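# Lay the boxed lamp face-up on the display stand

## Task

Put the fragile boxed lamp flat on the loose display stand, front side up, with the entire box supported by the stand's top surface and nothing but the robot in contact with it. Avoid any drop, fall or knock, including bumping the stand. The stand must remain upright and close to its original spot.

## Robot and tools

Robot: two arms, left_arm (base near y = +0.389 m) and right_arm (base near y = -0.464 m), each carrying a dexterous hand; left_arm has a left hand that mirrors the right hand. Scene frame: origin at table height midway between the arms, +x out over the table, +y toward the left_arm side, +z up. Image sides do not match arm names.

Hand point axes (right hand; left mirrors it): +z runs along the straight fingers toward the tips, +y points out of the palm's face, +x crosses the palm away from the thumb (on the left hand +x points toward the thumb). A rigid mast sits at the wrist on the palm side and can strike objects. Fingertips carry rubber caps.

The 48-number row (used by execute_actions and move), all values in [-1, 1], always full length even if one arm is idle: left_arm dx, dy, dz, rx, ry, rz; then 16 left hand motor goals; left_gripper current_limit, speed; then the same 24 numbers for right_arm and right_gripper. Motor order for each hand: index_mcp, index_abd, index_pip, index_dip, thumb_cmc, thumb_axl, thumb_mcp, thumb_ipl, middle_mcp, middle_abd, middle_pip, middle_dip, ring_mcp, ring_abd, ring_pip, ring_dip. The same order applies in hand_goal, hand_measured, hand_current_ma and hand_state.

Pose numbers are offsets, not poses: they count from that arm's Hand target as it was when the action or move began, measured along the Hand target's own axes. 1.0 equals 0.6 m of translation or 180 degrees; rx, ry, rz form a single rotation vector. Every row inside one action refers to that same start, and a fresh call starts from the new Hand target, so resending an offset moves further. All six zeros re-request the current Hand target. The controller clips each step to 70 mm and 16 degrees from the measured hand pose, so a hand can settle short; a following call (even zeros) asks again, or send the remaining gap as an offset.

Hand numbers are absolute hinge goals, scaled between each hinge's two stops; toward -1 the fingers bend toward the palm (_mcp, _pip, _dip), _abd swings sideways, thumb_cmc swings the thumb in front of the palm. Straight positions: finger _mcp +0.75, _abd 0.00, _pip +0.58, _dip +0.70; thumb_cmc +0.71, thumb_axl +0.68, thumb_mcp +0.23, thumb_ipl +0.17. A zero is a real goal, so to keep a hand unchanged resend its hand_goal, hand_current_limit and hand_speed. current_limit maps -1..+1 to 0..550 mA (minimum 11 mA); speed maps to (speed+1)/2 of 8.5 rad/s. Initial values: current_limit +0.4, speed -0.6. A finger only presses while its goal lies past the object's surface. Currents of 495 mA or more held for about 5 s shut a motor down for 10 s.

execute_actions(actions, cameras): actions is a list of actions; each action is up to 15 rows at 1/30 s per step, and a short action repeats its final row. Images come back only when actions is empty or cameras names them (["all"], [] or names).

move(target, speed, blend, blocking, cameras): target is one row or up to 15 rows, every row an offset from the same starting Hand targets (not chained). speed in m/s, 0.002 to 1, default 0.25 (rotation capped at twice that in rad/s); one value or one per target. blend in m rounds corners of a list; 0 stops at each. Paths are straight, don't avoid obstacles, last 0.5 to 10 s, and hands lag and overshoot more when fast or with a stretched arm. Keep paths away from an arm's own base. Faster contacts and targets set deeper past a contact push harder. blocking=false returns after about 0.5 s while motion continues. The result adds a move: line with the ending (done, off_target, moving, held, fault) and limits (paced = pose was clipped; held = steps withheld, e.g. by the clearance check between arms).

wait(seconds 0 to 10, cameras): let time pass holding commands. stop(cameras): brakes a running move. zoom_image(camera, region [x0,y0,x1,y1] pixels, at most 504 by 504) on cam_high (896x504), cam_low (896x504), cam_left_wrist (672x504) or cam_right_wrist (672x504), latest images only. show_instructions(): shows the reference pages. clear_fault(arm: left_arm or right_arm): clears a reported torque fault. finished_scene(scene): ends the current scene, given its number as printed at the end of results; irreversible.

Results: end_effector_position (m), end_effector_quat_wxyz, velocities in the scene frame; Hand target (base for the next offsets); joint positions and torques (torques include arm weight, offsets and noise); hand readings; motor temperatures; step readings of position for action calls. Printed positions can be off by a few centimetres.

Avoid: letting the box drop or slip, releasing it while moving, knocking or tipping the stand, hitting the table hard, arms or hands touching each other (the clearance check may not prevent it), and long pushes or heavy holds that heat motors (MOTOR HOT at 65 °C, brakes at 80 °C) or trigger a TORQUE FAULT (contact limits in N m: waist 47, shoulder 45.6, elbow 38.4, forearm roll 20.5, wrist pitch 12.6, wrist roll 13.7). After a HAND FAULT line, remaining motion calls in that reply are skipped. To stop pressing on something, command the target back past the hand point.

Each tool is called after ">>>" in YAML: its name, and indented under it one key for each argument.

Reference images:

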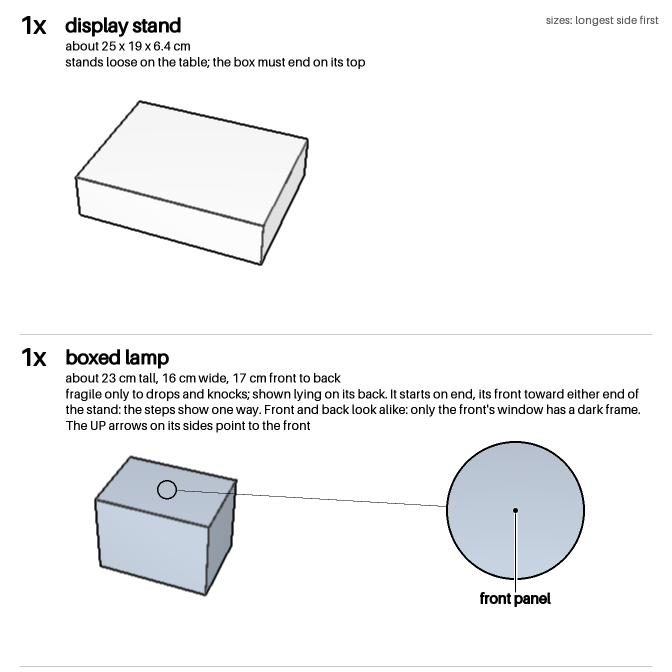

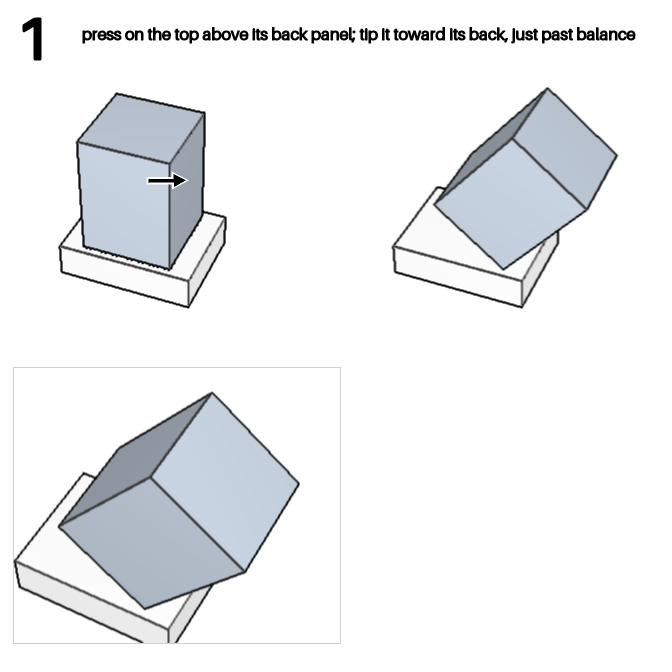

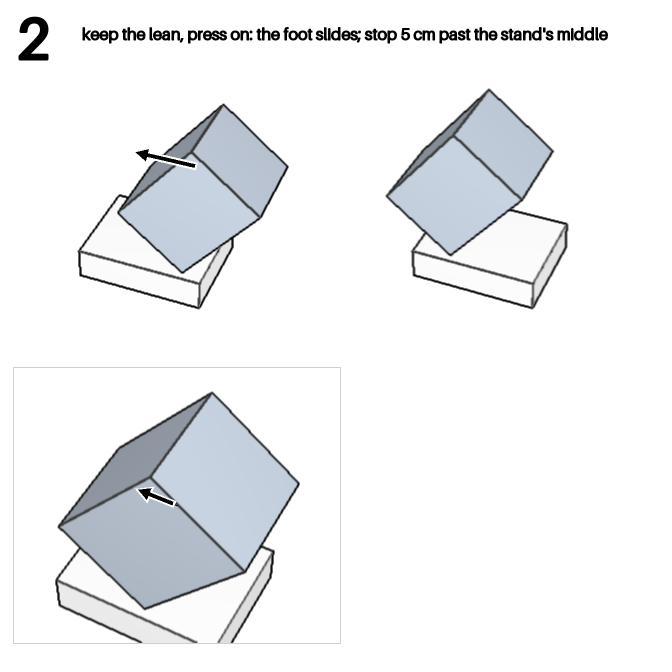

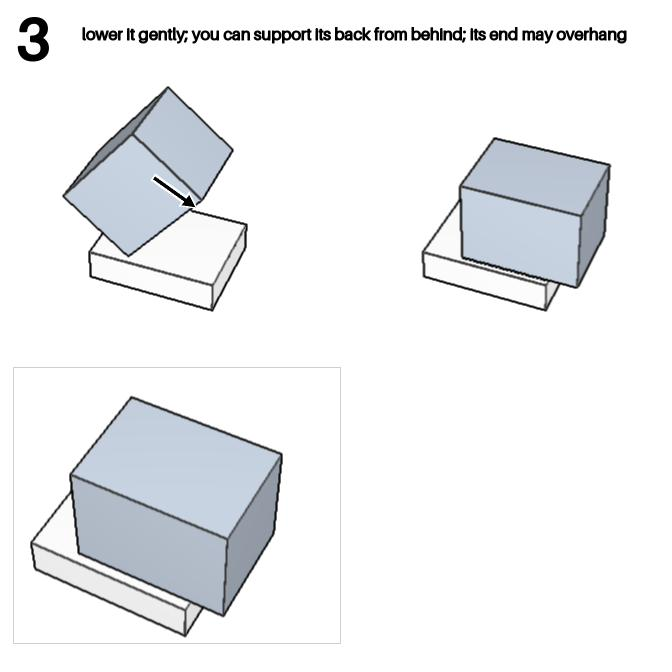

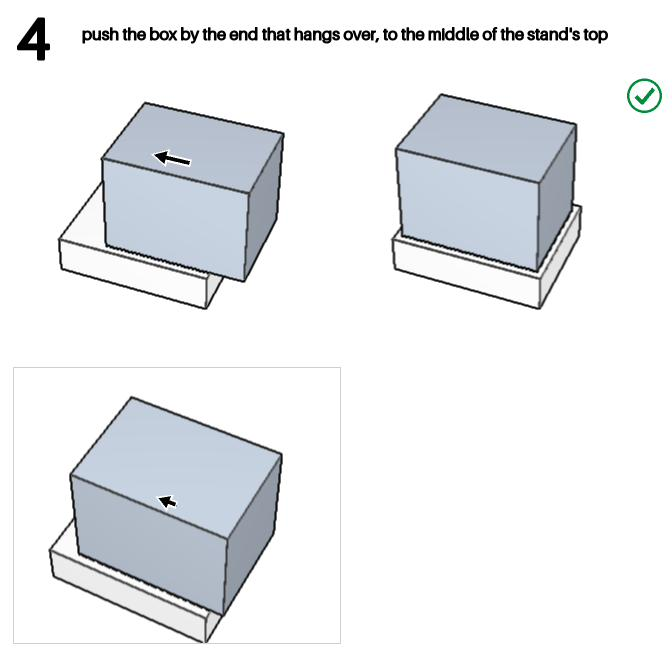

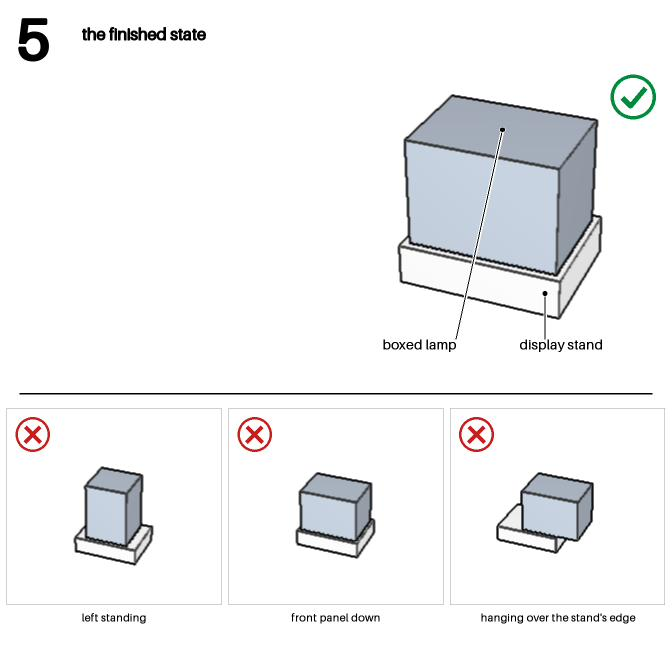

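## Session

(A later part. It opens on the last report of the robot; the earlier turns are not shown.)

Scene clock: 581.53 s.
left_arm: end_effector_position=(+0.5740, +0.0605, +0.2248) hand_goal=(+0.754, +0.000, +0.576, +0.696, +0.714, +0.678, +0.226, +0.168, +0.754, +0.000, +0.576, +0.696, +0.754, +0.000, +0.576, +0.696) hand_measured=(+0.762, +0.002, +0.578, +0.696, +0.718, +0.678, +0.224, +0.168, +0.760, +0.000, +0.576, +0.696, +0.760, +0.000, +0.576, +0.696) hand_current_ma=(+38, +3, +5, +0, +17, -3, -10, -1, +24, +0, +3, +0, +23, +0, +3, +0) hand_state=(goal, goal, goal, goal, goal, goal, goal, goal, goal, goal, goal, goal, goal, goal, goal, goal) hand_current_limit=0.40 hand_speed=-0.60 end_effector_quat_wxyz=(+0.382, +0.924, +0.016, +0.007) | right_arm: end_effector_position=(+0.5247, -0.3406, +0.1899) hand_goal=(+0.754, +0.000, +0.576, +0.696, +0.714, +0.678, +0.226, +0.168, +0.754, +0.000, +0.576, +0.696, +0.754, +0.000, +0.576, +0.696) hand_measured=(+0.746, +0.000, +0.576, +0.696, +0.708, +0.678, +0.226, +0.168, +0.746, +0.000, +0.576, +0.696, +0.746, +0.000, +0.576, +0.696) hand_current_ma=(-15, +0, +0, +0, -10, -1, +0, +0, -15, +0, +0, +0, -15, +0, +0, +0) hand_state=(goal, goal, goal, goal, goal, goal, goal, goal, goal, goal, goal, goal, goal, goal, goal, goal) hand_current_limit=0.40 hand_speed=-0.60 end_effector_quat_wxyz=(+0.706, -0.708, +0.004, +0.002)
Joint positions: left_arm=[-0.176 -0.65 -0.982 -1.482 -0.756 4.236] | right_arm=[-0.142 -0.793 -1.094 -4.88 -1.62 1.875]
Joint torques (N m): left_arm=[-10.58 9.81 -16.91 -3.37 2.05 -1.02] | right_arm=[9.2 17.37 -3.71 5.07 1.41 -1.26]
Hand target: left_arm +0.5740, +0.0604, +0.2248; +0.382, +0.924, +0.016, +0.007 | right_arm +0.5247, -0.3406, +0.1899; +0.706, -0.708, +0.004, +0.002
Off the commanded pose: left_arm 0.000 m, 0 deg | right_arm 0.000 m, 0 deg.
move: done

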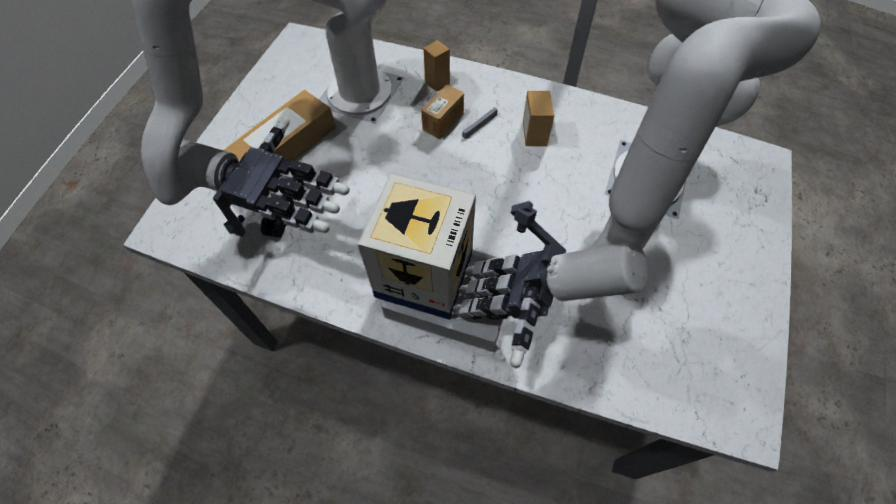

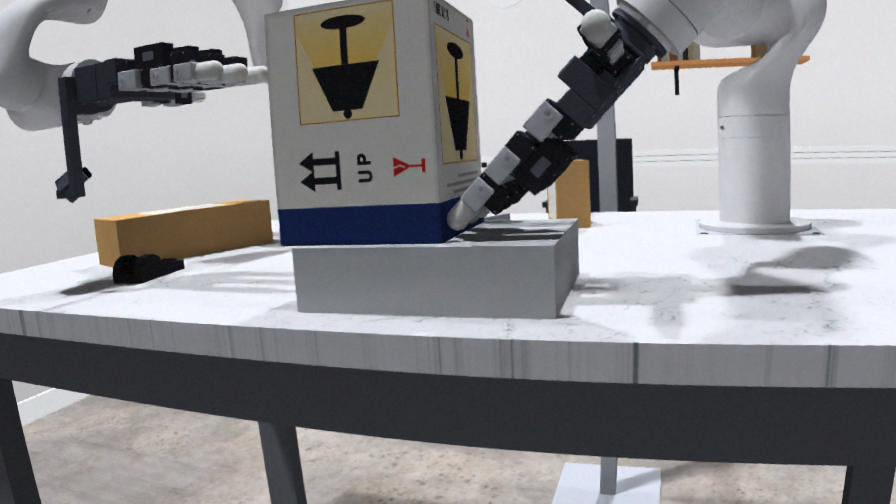

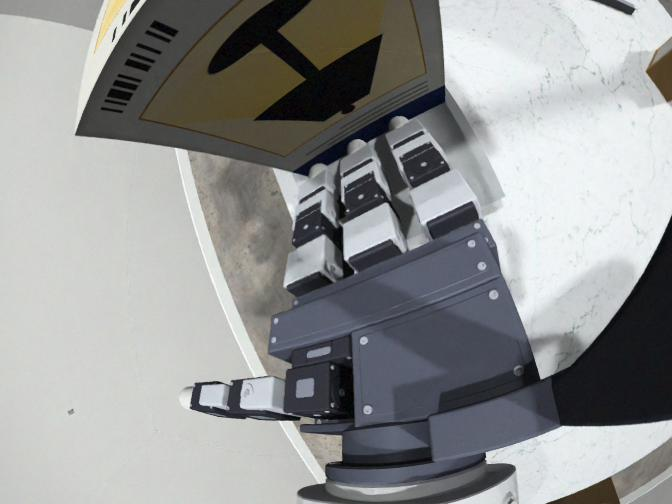

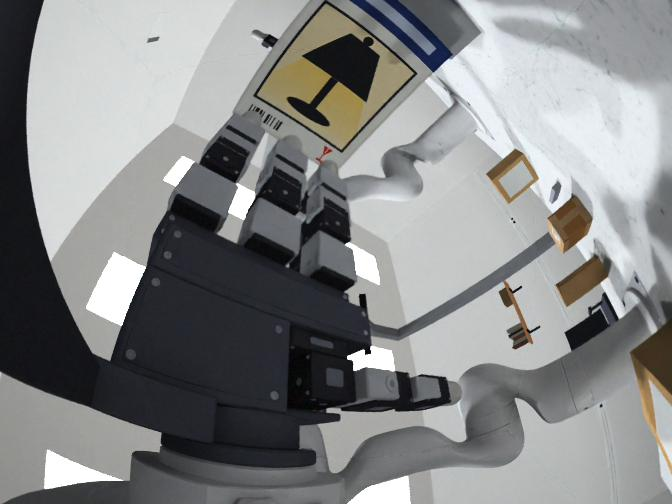

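>>> move:
  target: [0,0.0306,0.0306,0,0,0,0.754,0,0.576,0.696,0.714,0.678,0.226,0.168,0.754,0,0.576,0.696,0.754,0,0.576,0.696,0.4,-0.6,0,0,0,0,0,0,0.754,0,0.576,0.696,0.714,0.678,0.226,0.168,0.754,0,0.576,0.696,0.754,0,0.576,0.696,0.4,-0.6]
  speed: 0.03
  cameras: ["all"]

>>> zoom_image:
  camera: "cam_high"
  region: [320, 160, 600, 380]

Scene clock: 591.27 s.
left_arm: end_effector_position=(+0.5749, +0.0346, +0.2247) hand_goal=(+0.754, +0.000, +0.576, +0.696, +0.714, +0.678, +0.226, +0.168, +0.754, +0.000, +0.576, +0.696, +0.754, +0.000, +0.576, +0.696) hand_measured=(+0.762, +0.002, +0.578, +0.696, +0.718, +0.678, +0.224, +0.168, +0.760, +0.000, +0.576, +0.696, +0.760, +0.000, +0.576, +0.696) hand_current_ma=(+38, +3, +5, +0, +17, -3, -10, -1, +24, +0, +3, +0, +25, +0, +3, +0) hand_state=(goal, goal, goal, goal, goal, goal, goal, goal, goal, goal, goal, goal, goal, goal, goal, goal) hand_current_limit=0.40 hand_speed=-0.60 end_effector_quat_wxyz=(+0.382, +0.924, +0.016, +0.007) | right_arm: end_effector_position=(+0.5247, -0.3406, +0.1899) hand_goal=(+0.754, +0.000, +0.576, +0.696, +0.714, +0.678, +0.226, +0.168, +0.754, +0.000, +0.576, +0.696, +0.754, +0.000, +0.576, +0.696) hand_measured=(+0.746, +0.000, +0.576, +0.696, +0.708, +0.678, +0.226, +0.168, +0.746, +0.000, +0.576, +0.696, +0.746, +0.000, +0.576, +0.696) hand_current_ma=(-15, +0, +0, +0, -10, -1, +0, +0, -15, +0, +0, +0, -15, +0, +0, +0) hand_state=(goal, goal, goal, goal, goal, goal, goal, goal, goal, goal, goal, goal, goal, goal, goal, goal) hand_current_limit=0.40 hand_speed=-0.60 end_effector_quat_wxyz=(+0.706, -0.708, +0.004, +0.002)
Joint positions: left_arm=[-0.224 -0.662 -1.004 -1.515 -0.741 4.22] | right_arm=[-0.142 -0.793 -1.094 -4.88 -1.62 1.875]
Joint torques (N m): left_arm=[-10.1 9.98 -16.77 -3.06 2.2 -1.12] | right_arm=[11.08 18.59 -5.29 4.92 1.5 -1.37]
Hand target: left_arm +0.5749, +0.0345, +0.2247; +0.382, +0.924, +0.016, +0.007 | right_arm +0.5247, -0.3406, +0.1899; +0.706, -0.708, +0.004, +0.002
Off the commanded pose: left_arm 0.000 m, 0 deg | right_arm 0.000 m, 0 deg.
move: done

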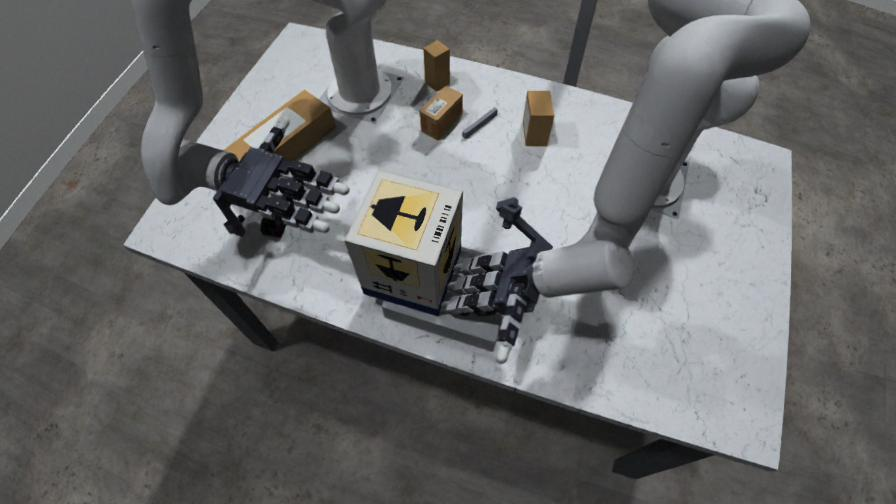

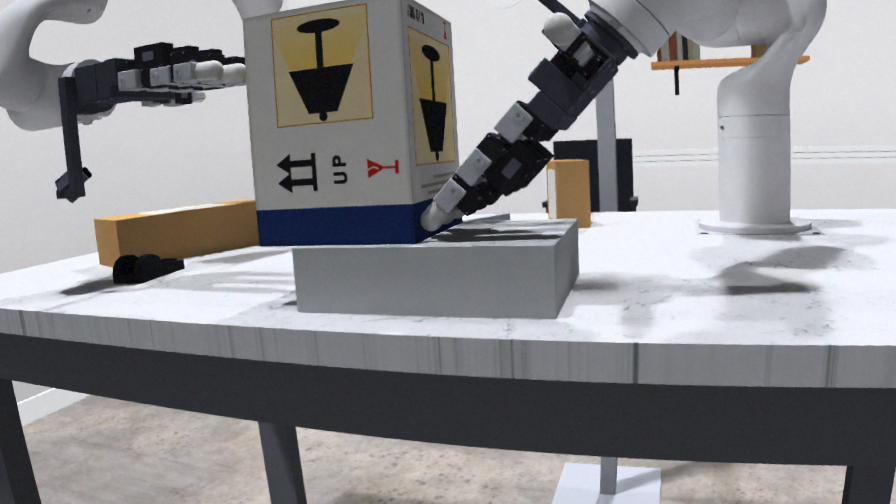

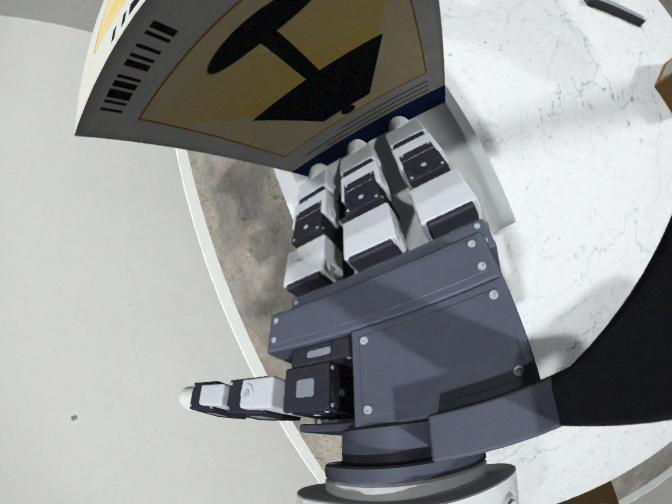

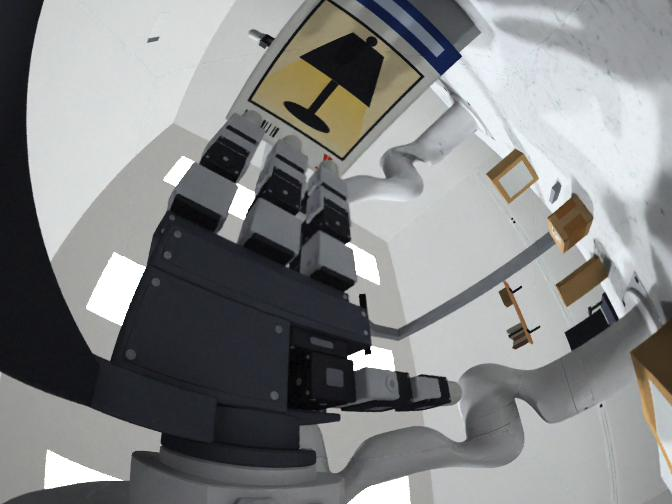

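Scaled by 1.800 from the camera's 896x504 image, which has a finer 1280x720 frame.

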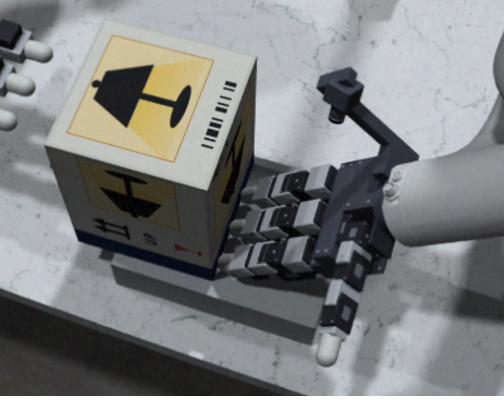

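>>> move:
  target:
    - [0,-0.0236,-0.0235,0,0,0,0.754,0,0.576,0.696,0.714,0.678,0.226,0.168,0.754,0,0.576,0.696,0.754,0,0.576,0.696,0.4,-0.6,0,0,0,0,0,0,0.754,0,0.576,0.696,0.714,0.678,0.226,0.168,0.754,0,0.576,0.696,0.754,0,0.576,0.696,0.4,-0.6]
    - [0,0.1494,-0.197,0,0,0,0.754,0,0.576,0.696,0.714,0.678,0.226,0.168,0.754,0,0.576,0.696,0.754,0,0.576,0.696,0.4,-0.6,0,0,0.0583,0,-0.012,0,0.754,0,0.576,0.696,0.714,0.678,0.226,0.168,0.754,0,0.576,0.696,0.754,0,0.576,0.696,0.4,-0.6]
  speed: 0.08
  cameras: ["all"]

Scene clock: 654.70 s.
left_arm: end_effector_position=(+0.5742, +0.0545, +0.3717) hand_goal=(+0.754, +0.000, +0.576, +0.696, +0.714, +0.678, +0.226, +0.168, +0.754, +0.000, +0.576, +0.696, +0.754, +0.000, +0.576, +0.696) hand_measured=(+0.762, +0.002, +0.578, +0.696, +0.718, +0.678, +0.224, +0.168, +0.760, +0.000, +0.576, +0.696, +0.760, +0.000, +0.576, +0.696) hand_current_ma=(+37, +3, +5, +0, +17, -3, -10, -1, +25, +1, +3, +0, +26, +0, +3, +0) hand_state=(goal, goal, goal, goal, goal, goal, goal, goal, goal, goal, goal, goal, goal, goal, goal, goal) hand_current_limit=0.40 hand_speed=-0.60 end_effector_quat_wxyz=(+0.382, +0.924, +0.016, +0.007) | right_arm: end_effector_position=(+0.5248, -0.3056, +0.1898) hand_goal=(+0.754, +0.000, +0.576, +0.696, +0.714, +0.678, +0.226, +0.168, +0.754, +0.000, +0.576, +0.696, +0.754, +0.000, +0.576, +0.696) hand_measured=(+0.746, +0.000, +0.576, +0.696, +0.708, +0.678, +0.226, +0.168, +0.746, +0.000, +0.576, +0.696, +0.746, +0.000, +0.576, +0.696) hand_current_ma=(-15, +0, +0, +0, -10, -1, +0, +0, -15, +0, +0, +0, -15, +0, +0, +0) hand_state=(goal, goal, goal, goal, goal, goal, goal, goal, goal, goal, goal, goal, goal, goal, goal, goal) hand_current_limit=0.40 hand_speed=-0.60 end_effector_quat_wxyz=(+0.706, -0.708, -0.010, +0.015)
Joint positions: left_arm=[-0.187 -0.387 -1.012 -1.203 -0.818 3.83] | right_arm=[-0.075 -0.798 -1.104 -4.852 -1.612 1.881]
Joint torques (N m): left_arm=[8.97 34.94 -20.34 1.72 -4.52 -1.15] | right_arm=[10.41 19.04 -28.67 4.52 1.47 0.89]
Hand target: left_arm +0.5742, +0.0545, +0.3717; +0.382, +0.924, +0.016, +0.007 | right_arm +0.5248, -0.3056, +0.1898; +0.706, -0.708, -0.010, +0.015
Off the commanded pose: left_arm 0.000 m, 0 deg | right_arm 0.000 m, 0 deg.
move: done

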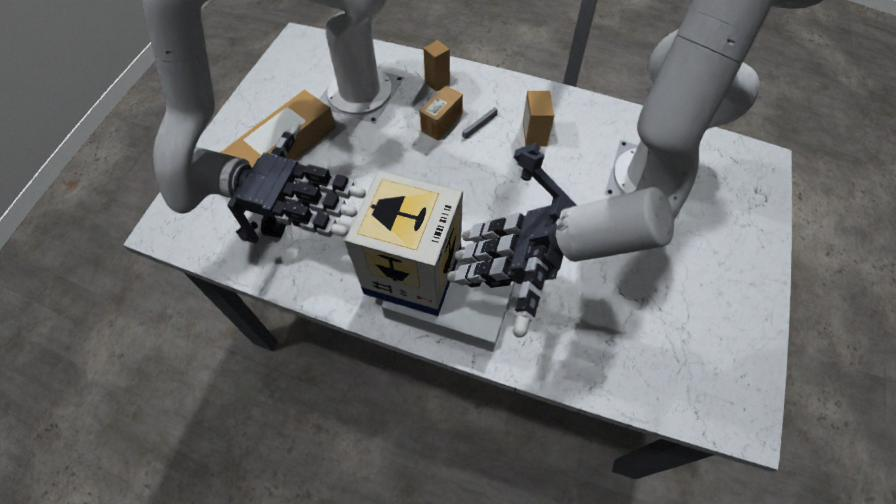

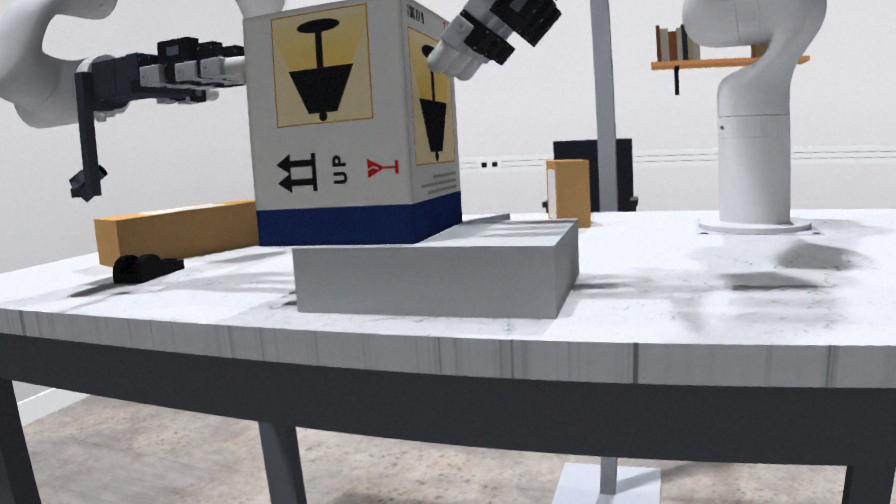

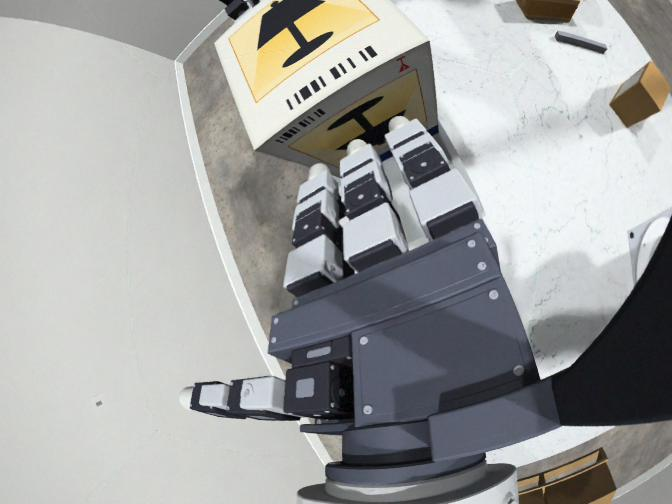

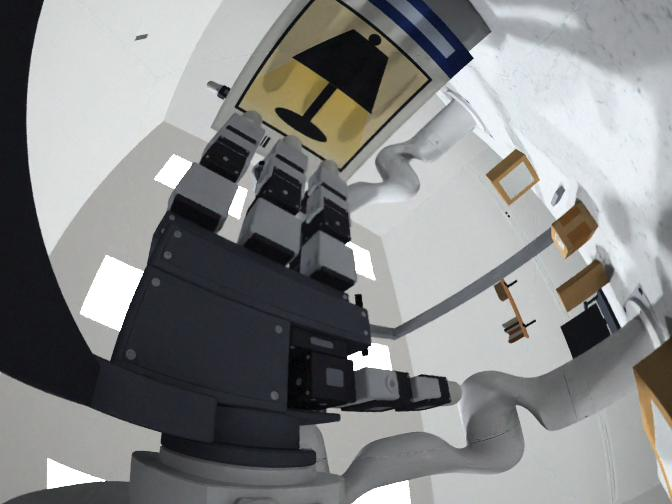

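>>> move:
  target: [0,0.02123,0.02118,0,0,0,0.754,0,0.576,0.696,0.714,0.678,0.226,0.168,0.754,0,0.576,0.696,0.754,0,0.576,0.696,0.4,-0.6,0,0,0.0217,0,0,0,0.754,0,0.576,0.696,0.714,0.678,0.226,0.168,0.754,0,0.576,0.696,0.754,0,0.576,0.696,0.4,-0.6]
  speed: 0.02
  cameras: ["all"]

>>> zoom_image:
  camera: "cam_high"
  region: [300, 140, 500, 320]

>>> zoom_image:
  camera: "cam_right_wrist"
  region: [180, 0, 420, 240]

Scene clock: 669.57 s.
left_arm: end_effector_position=(+0.5748, +0.0367, +0.3717) hand_goal=(+0.754, +0.000, +0.576, +0.696, +0.714, +0.678, +0.226, +0.168, +0.754, +0.000, +0.576, +0.696, +0.754, +0.000, +0.576, +0.696) hand_measured=(+0.762, +0.002, +0.578, +0.696, +0.718, +0.678, +0.224, +0.168, +0.760, +0.000, +0.576, +0.696, +0.760, +0.000, +0.576, +0.696) hand_current_ma=(+37, +3, +5, +0, +17, -3, -10, -1, +25, +1, +3, +0, +26, +0, +3, +0) hand_state=(goal, goal, goal, goal, goal, goal, goal, goal, goal, goal, goal, goal, goal, goal, goal, goal) hand_current_limit=0.40 hand_speed=-0.60 end_effector_quat_wxyz=(+0.382, +0.924, +0.016, +0.007) | right_arm: end_effector_position=(+0.5244, -0.2927, +0.1898) hand_goal=(+0.754, +0.000, +0.576, +0.696, +0.714, +0.678, +0.226, +0.168, +0.754, +0.000, +0.576, +0.696, +0.754, +0.000, +0.576, +0.696) hand_measured=(+0.746, +0.000, +0.576, +0.696, +0.708, +0.678, +0.226, +0.168, +0.746, +0.000, +0.576, +0.696, +0.746, +0.000, +0.576, +0.696) hand_current_ma=(-15, +0, +0, +0, -10, -1, +0, +0, -15, +0, +0, +0, -15, +0, +0, +0) hand_state=(goal, goal, goal, goal, goal, goal, goal, goal, goal, goal, goal, goal, goal, goal, goal, goal) hand_current_limit=0.40 hand_speed=-0.60 end_effector_quat_wxyz=(+0.706, -0.708, -0.010, +0.015)
Joint positions: left_arm=[-0.22 -0.398 -1.027 -1.22 -0.802 3.814] | right_arm=[-0.052 -0.796 -1.099 -4.83 -1.605 1.879]
Joint torques (N m): left_arm=[-10.92 6.75 -19.93 -3.03 2.38 -1.09] | right_arm=[11.12 39.35 -4.39 4.93 1.39 -1.09]
Hand target: left_arm +0.5748, +0.0366, +0.3717; +0.382, +0.924, +0.016, +0.007 | right_arm +0.5244, -0.2926, +0.1898; +0.706, -0.708, -0.010, +0.015
Off the commanded pose: left_arm 0.000 m, 0 deg | right_arm 0.000 m, 0 deg.
move: done

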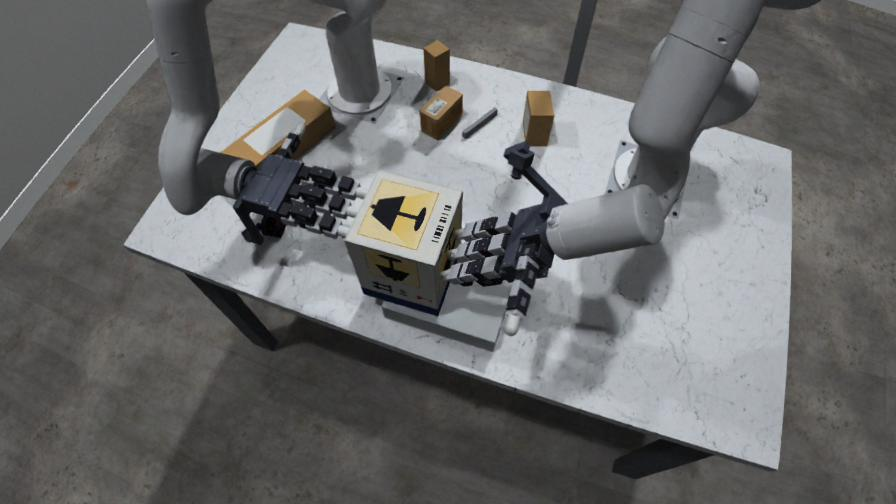

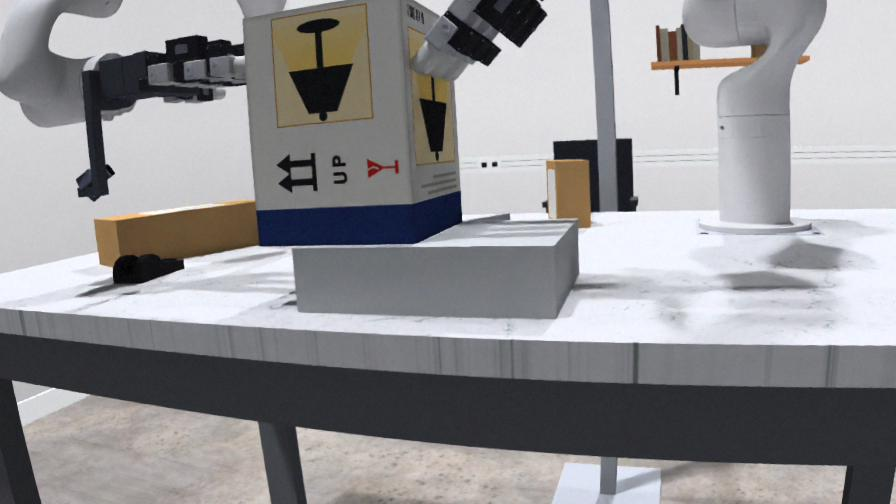

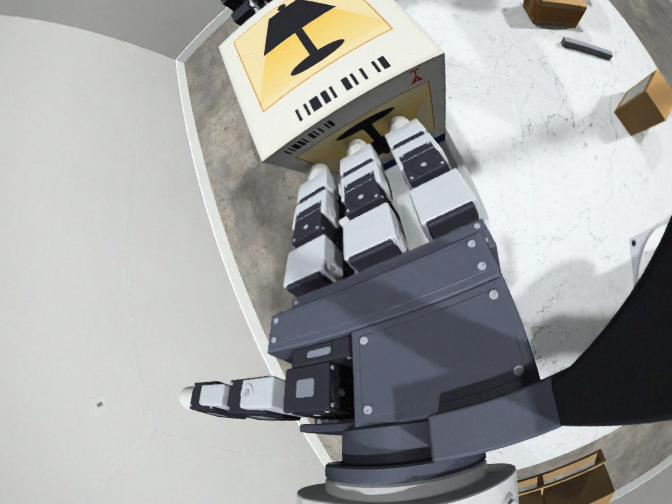

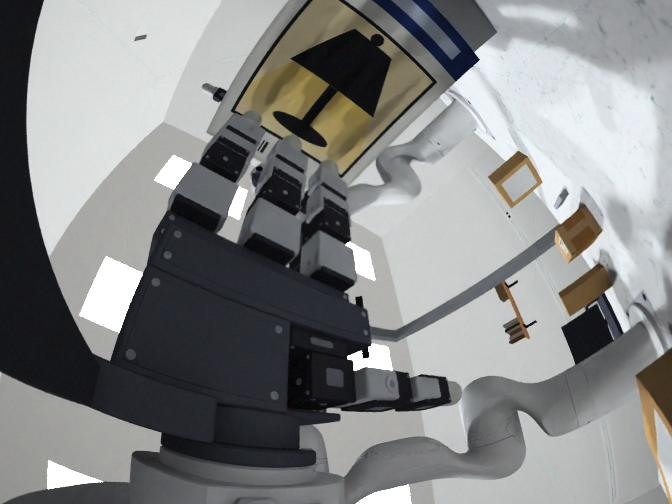

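Scaled by 2.520 from the camera's 896x504 image, which has a finer 1280x720 frame.

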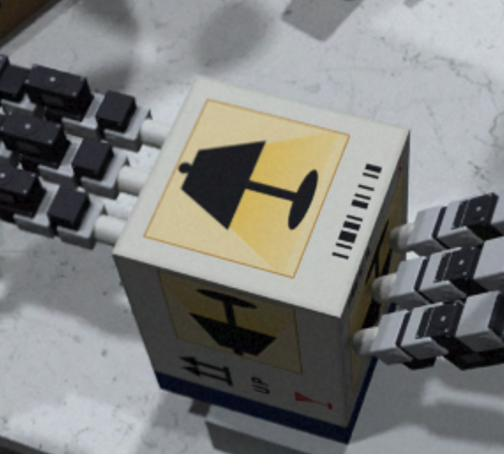

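Scaled by 2.100 from the camera's 672x504 image, which has a finer 960x720 frame.

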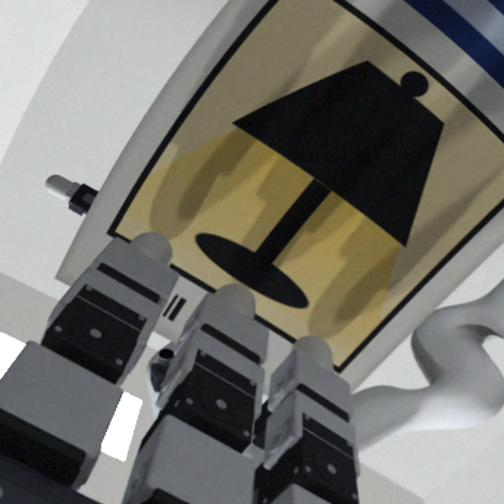

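>>> move:
  target: [0,-0.02205,-0.01847,0,0,0,0.754,0,0.576,0.696,0.714,0.678,0.226,0.168,0.754,0,0.576,0.696,0.754,0,0.576,0.696,0.4,-0.6,0,-0.0248,0.0322,0,0,0,0.754,0,0.576,0.696,0.714,0.678,0.226,0.168,0.754,0,0.576,0.696,0.754,0,0.576,0.696,0.4,-0.6]
  speed: 0.02
  cameras: ["all"]

>>> zoom_image:
  camera: "cam_low"
  region: [200, 0, 620, 320]

Scene clock: 694.33 s.
left_arm: end_effector_position=(+0.5742, +0.0537, +0.3702) hand_goal=(+0.754, +0.000, +0.576, +0.696, +0.714, +0.678, +0.226, +0.168, +0.754, +0.000, +0.576, +0.696, +0.754, +0.000, +0.576, +0.696) hand_measured=(+0.762, +0.002, +0.578, +0.696, +0.718, +0.678, +0.224, +0.168, +0.760, +0.000, +0.576, +0.696, +0.760, +0.000, +0.576, +0.696) hand_current_ma=(+37, +3, +5, +0, +17, -3, -10, -1, +25, +1, +3, +0, +26, +0, +3, +0) hand_state=(goal, goal, goal, goal, goal, goal, goal, goal, goal, goal, goal, goal, goal, goal, goal, goal) hand_current_limit=0.40 hand_speed=-0.60 end_effector_quat_wxyz=(+0.382, +0.924, +0.016, +0.007) | right_arm: end_effector_position=(+0.5238, -0.2733, +0.2045) hand_goal=(+0.754, +0.000, +0.576, +0.696, +0.714, +0.678, +0.226, +0.168, +0.754, +0.000, +0.576, +0.696, +0.754, +0.000, +0.576, +0.696) hand_measured=(+0.738, +0.000, +0.572, +0.696, +0.708, +0.678, +0.226, +0.168, +0.738, +0.000, +0.572, +0.696, +0.740, +0.000, +0.572, +0.696) hand_current_ma=(-36, +0, -7, -1, -10, -1, +0, +0, -35, +0, -7, +0, -33, +0, -7, +0) hand_state=(goal, goal, goal, goal, goal, goal, goal, goal, goal, goal, goal, goal, goal, goal, goal, goal) hand_current_limit=0.40 hand_speed=-0.60 end_effector_quat_wxyz=(+0.706, -0.708, -0.010, +0.015)
Joint positions: left_arm=[-0.189 -0.39 -1.012 -1.207 -0.816 3.833] | right_arm=[-0.017 -0.762 -1.086 -4.795 -1.596 1.901]
Joint torques (N m): left_arm=[7.73 35.49 -3.7 1.4 -4.56 1.2] | right_arm=[12.05 37.38 -4.73 5.06 1.34 1.33]
Hand target: left_arm +0.5742, +0.0537, +0.3702; +0.382, +0.924, +0.016, +0.007 | right_arm +0.5238, -0.2732, +0.2046; +0.706, -0.708, -0.010, +0.015
Off the commanded pose: left_arm 0.000 m, 0 deg | right_arm 0.000 m, 0 deg.
move: done

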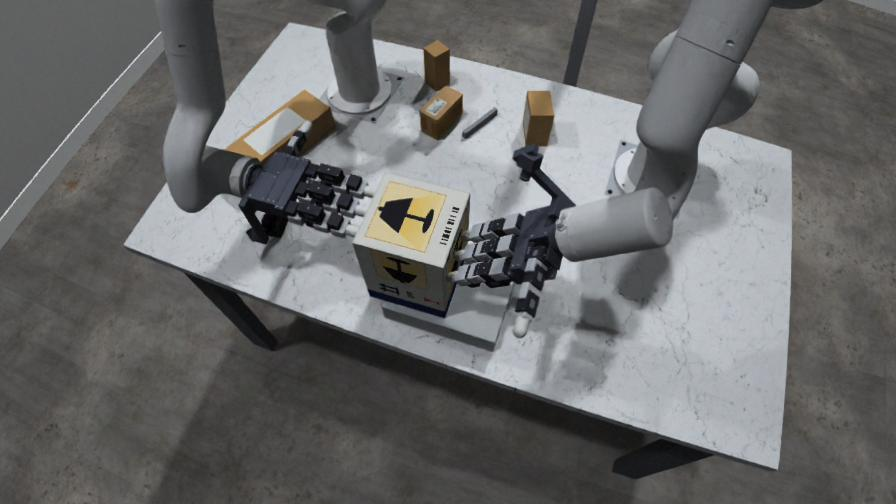

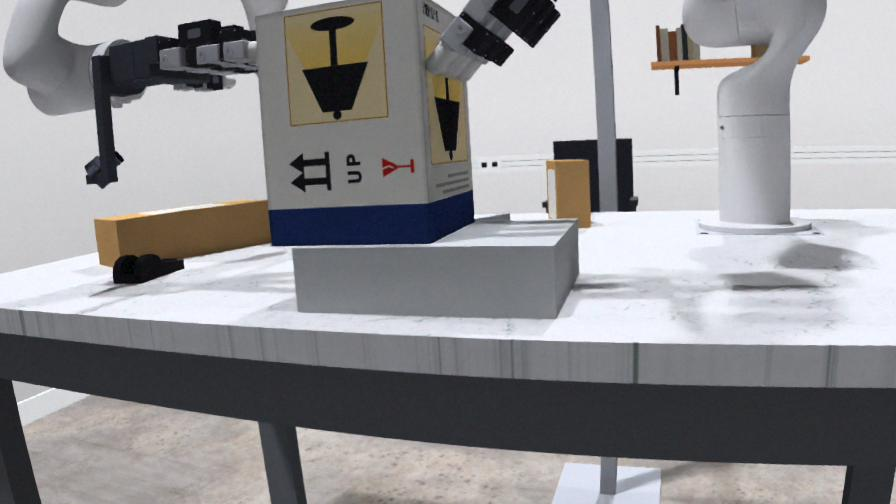

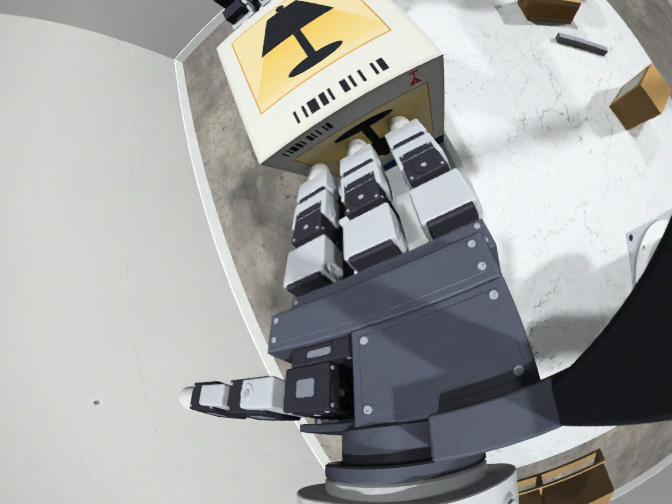

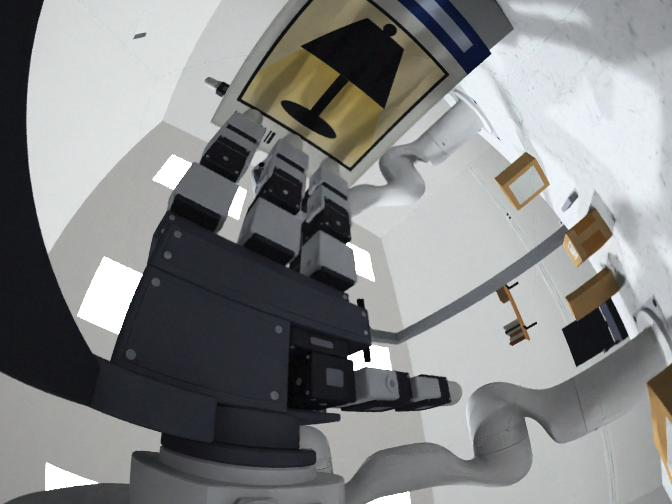

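Scaled by 1.200 from the camera's 896x504 image, which has a finer 1280x720 frame.

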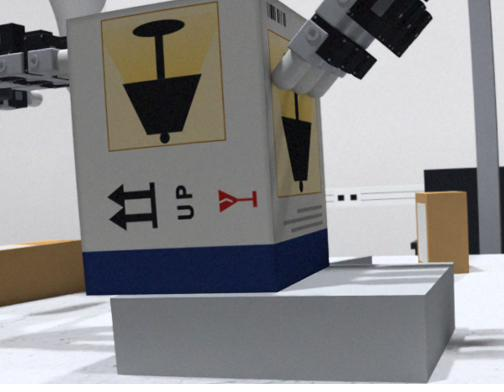

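>>> move:
  target:
    - [0,-0.0897,-0.0894,0.12,0,0,0.6855,0,0.576,0.696,0.714,0.678,0.226,0.168,0.6855,0,0.576,0.696,0.6855,0,0.576,0.696,0.4,-0.6,0,0.0,-0.0583,0,0,0,0.754,0,0.576,0.696,0.714,0.678,0.226,0.168,0.754,0,0.576,0.696,0.754,0,0.576,0.696,0.4,-0.6]
    - [0,-0.1895,0.1758,0.25,0,0,0.6855,0,0.576,0.696,0.714,0.678,0.226,0.168,0.6855,0,0.576,0.696,0.6855,0,0.576,0.696,0.4,-0.6,0,0.0245,-0.0583,0,0,0,0.754,0,0.576,0.696,0.714,0.678,0.226,0.168,0.754,0,0.576,0.696,0.754,0,0.576,0.696,0.4,-0.6]
  speed: 0.12
  blend: [0.02,0]
  cameras: ["all"]

Scene clock: 821.70 s.
left_arm: end_effector_position=(+0.5741, +0.0597, +0.2153) hand_goal=(+0.686, +0.000, +0.576, +0.696, +0.714, +0.678, +0.226, +0.168, +0.686, +0.000, +0.576, +0.696, +0.686, +0.000, +0.576, +0.696) hand_measured=(+0.688, +0.002, +0.580, +0.698, +0.716, +0.678, +0.224, +0.168, +0.688, +0.000, +0.578, +0.698, +0.688, +0.000, +0.580, +0.698) hand_current_ma=(+9, +3, +11, +11, +9, -3, -10, -1, +7, +1, +10, +9, +8, +0, +11, +10) hand_state=(goal, goal, goal, goal, goal, goal, goal, goal, goal, goal, goal, goal, goal, goal, goal, goal) hand_current_limit=0.40 hand_speed=-0.60 end_effector_quat_wxyz=(+0.000, +1.000, +0.017, +0.000) | right_arm: end_effector_position=(+0.5249, -0.3082, +0.1900) hand_goal=(+0.754, +0.000, +0.576, +0.696, +0.714, +0.678, +0.226, +0.168, +0.754, +0.000, +0.576, +0.696, +0.754, +0.000, +0.576, +0.696) hand_measured=(+0.738, +0.000, +0.572, +0.696, +0.708, +0.678, +0.226, +0.168, +0.738, +0.000, +0.572, +0.696, +0.740, -0.004, +0.572, +0.696) hand_current_ma=(-37, +0, -7, -1, -10, -1, +0, +0, -36, +0, -7, +0, -33, -4, -7, +0) hand_state=(goal, goal, goal, goal, goal, goal, goal, goal, goal, goal, goal, goal, goal, goal, goal, goal) hand_current_limit=0.40 hand_speed=-0.60 end_effector_quat_wxyz=(+0.706, -0.708, -0.010, +0.015)
Joint positions: left_arm=[-0.403 -0.534 -1.141 0.002 -0.607 2.656] | right_arm=[-0.08 -0.798 -1.105 -4.856 -1.613 1.882]
Joint torques (N m): left_arm=[-9.29 10.72 -19.96 2.74 -2.61 -1.08] | right_arm=[-12.39 18.06 -29.08 -4.13 1.42 -1.32]
Hand target: left_arm +0.5741, +0.0597, +0.2152; +0.000, +1.000, +0.017, +0.000 | right_arm +0.5249, -0.3082, +0.1900; +0.706, -0.708, -0.010, +0.015
Off the commanded pose: left_arm 0.000 m, 0 deg | right_arm 0.000 m, 0 deg.
move: done

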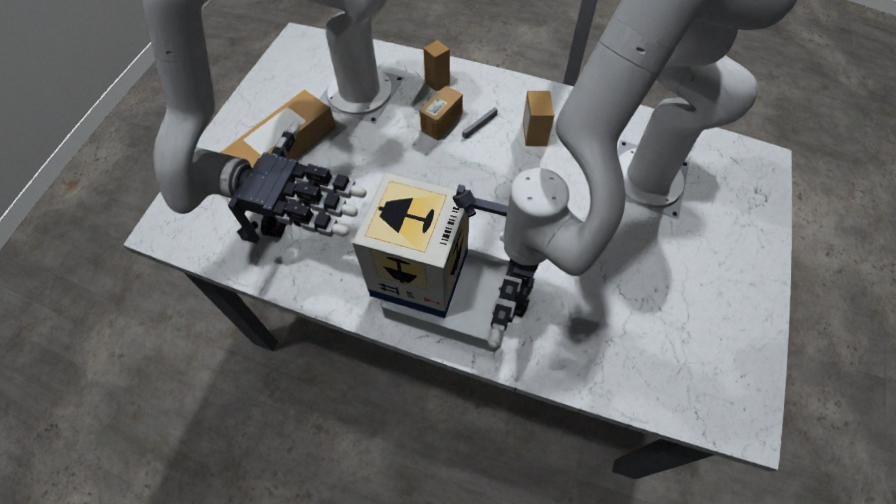

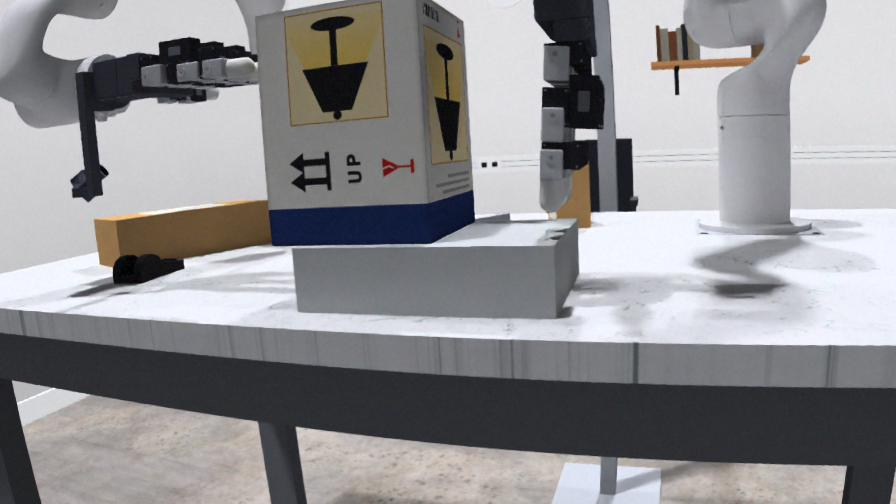

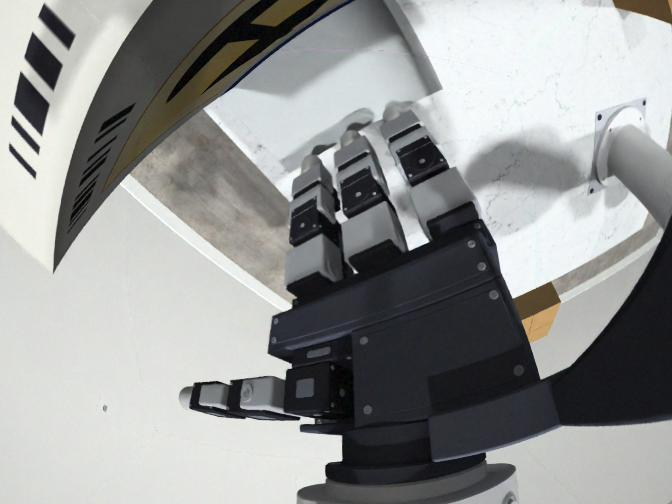

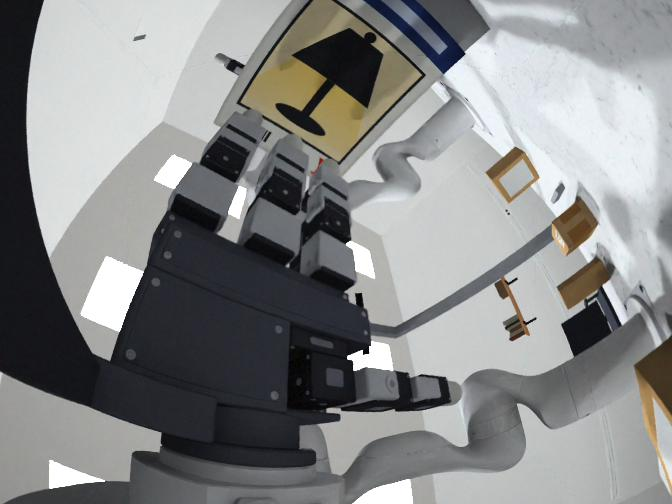

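>>> zoom_image:
  camera: "cam_high"
  region: [340, 140, 580, 360]

Scaled by 2.100 from the camera's 896x504 image, which has a finer 1280x720 frame.

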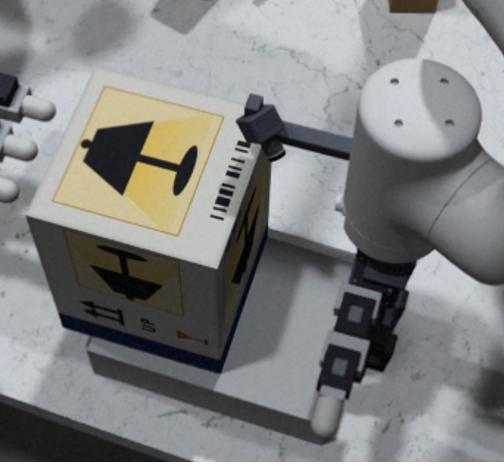

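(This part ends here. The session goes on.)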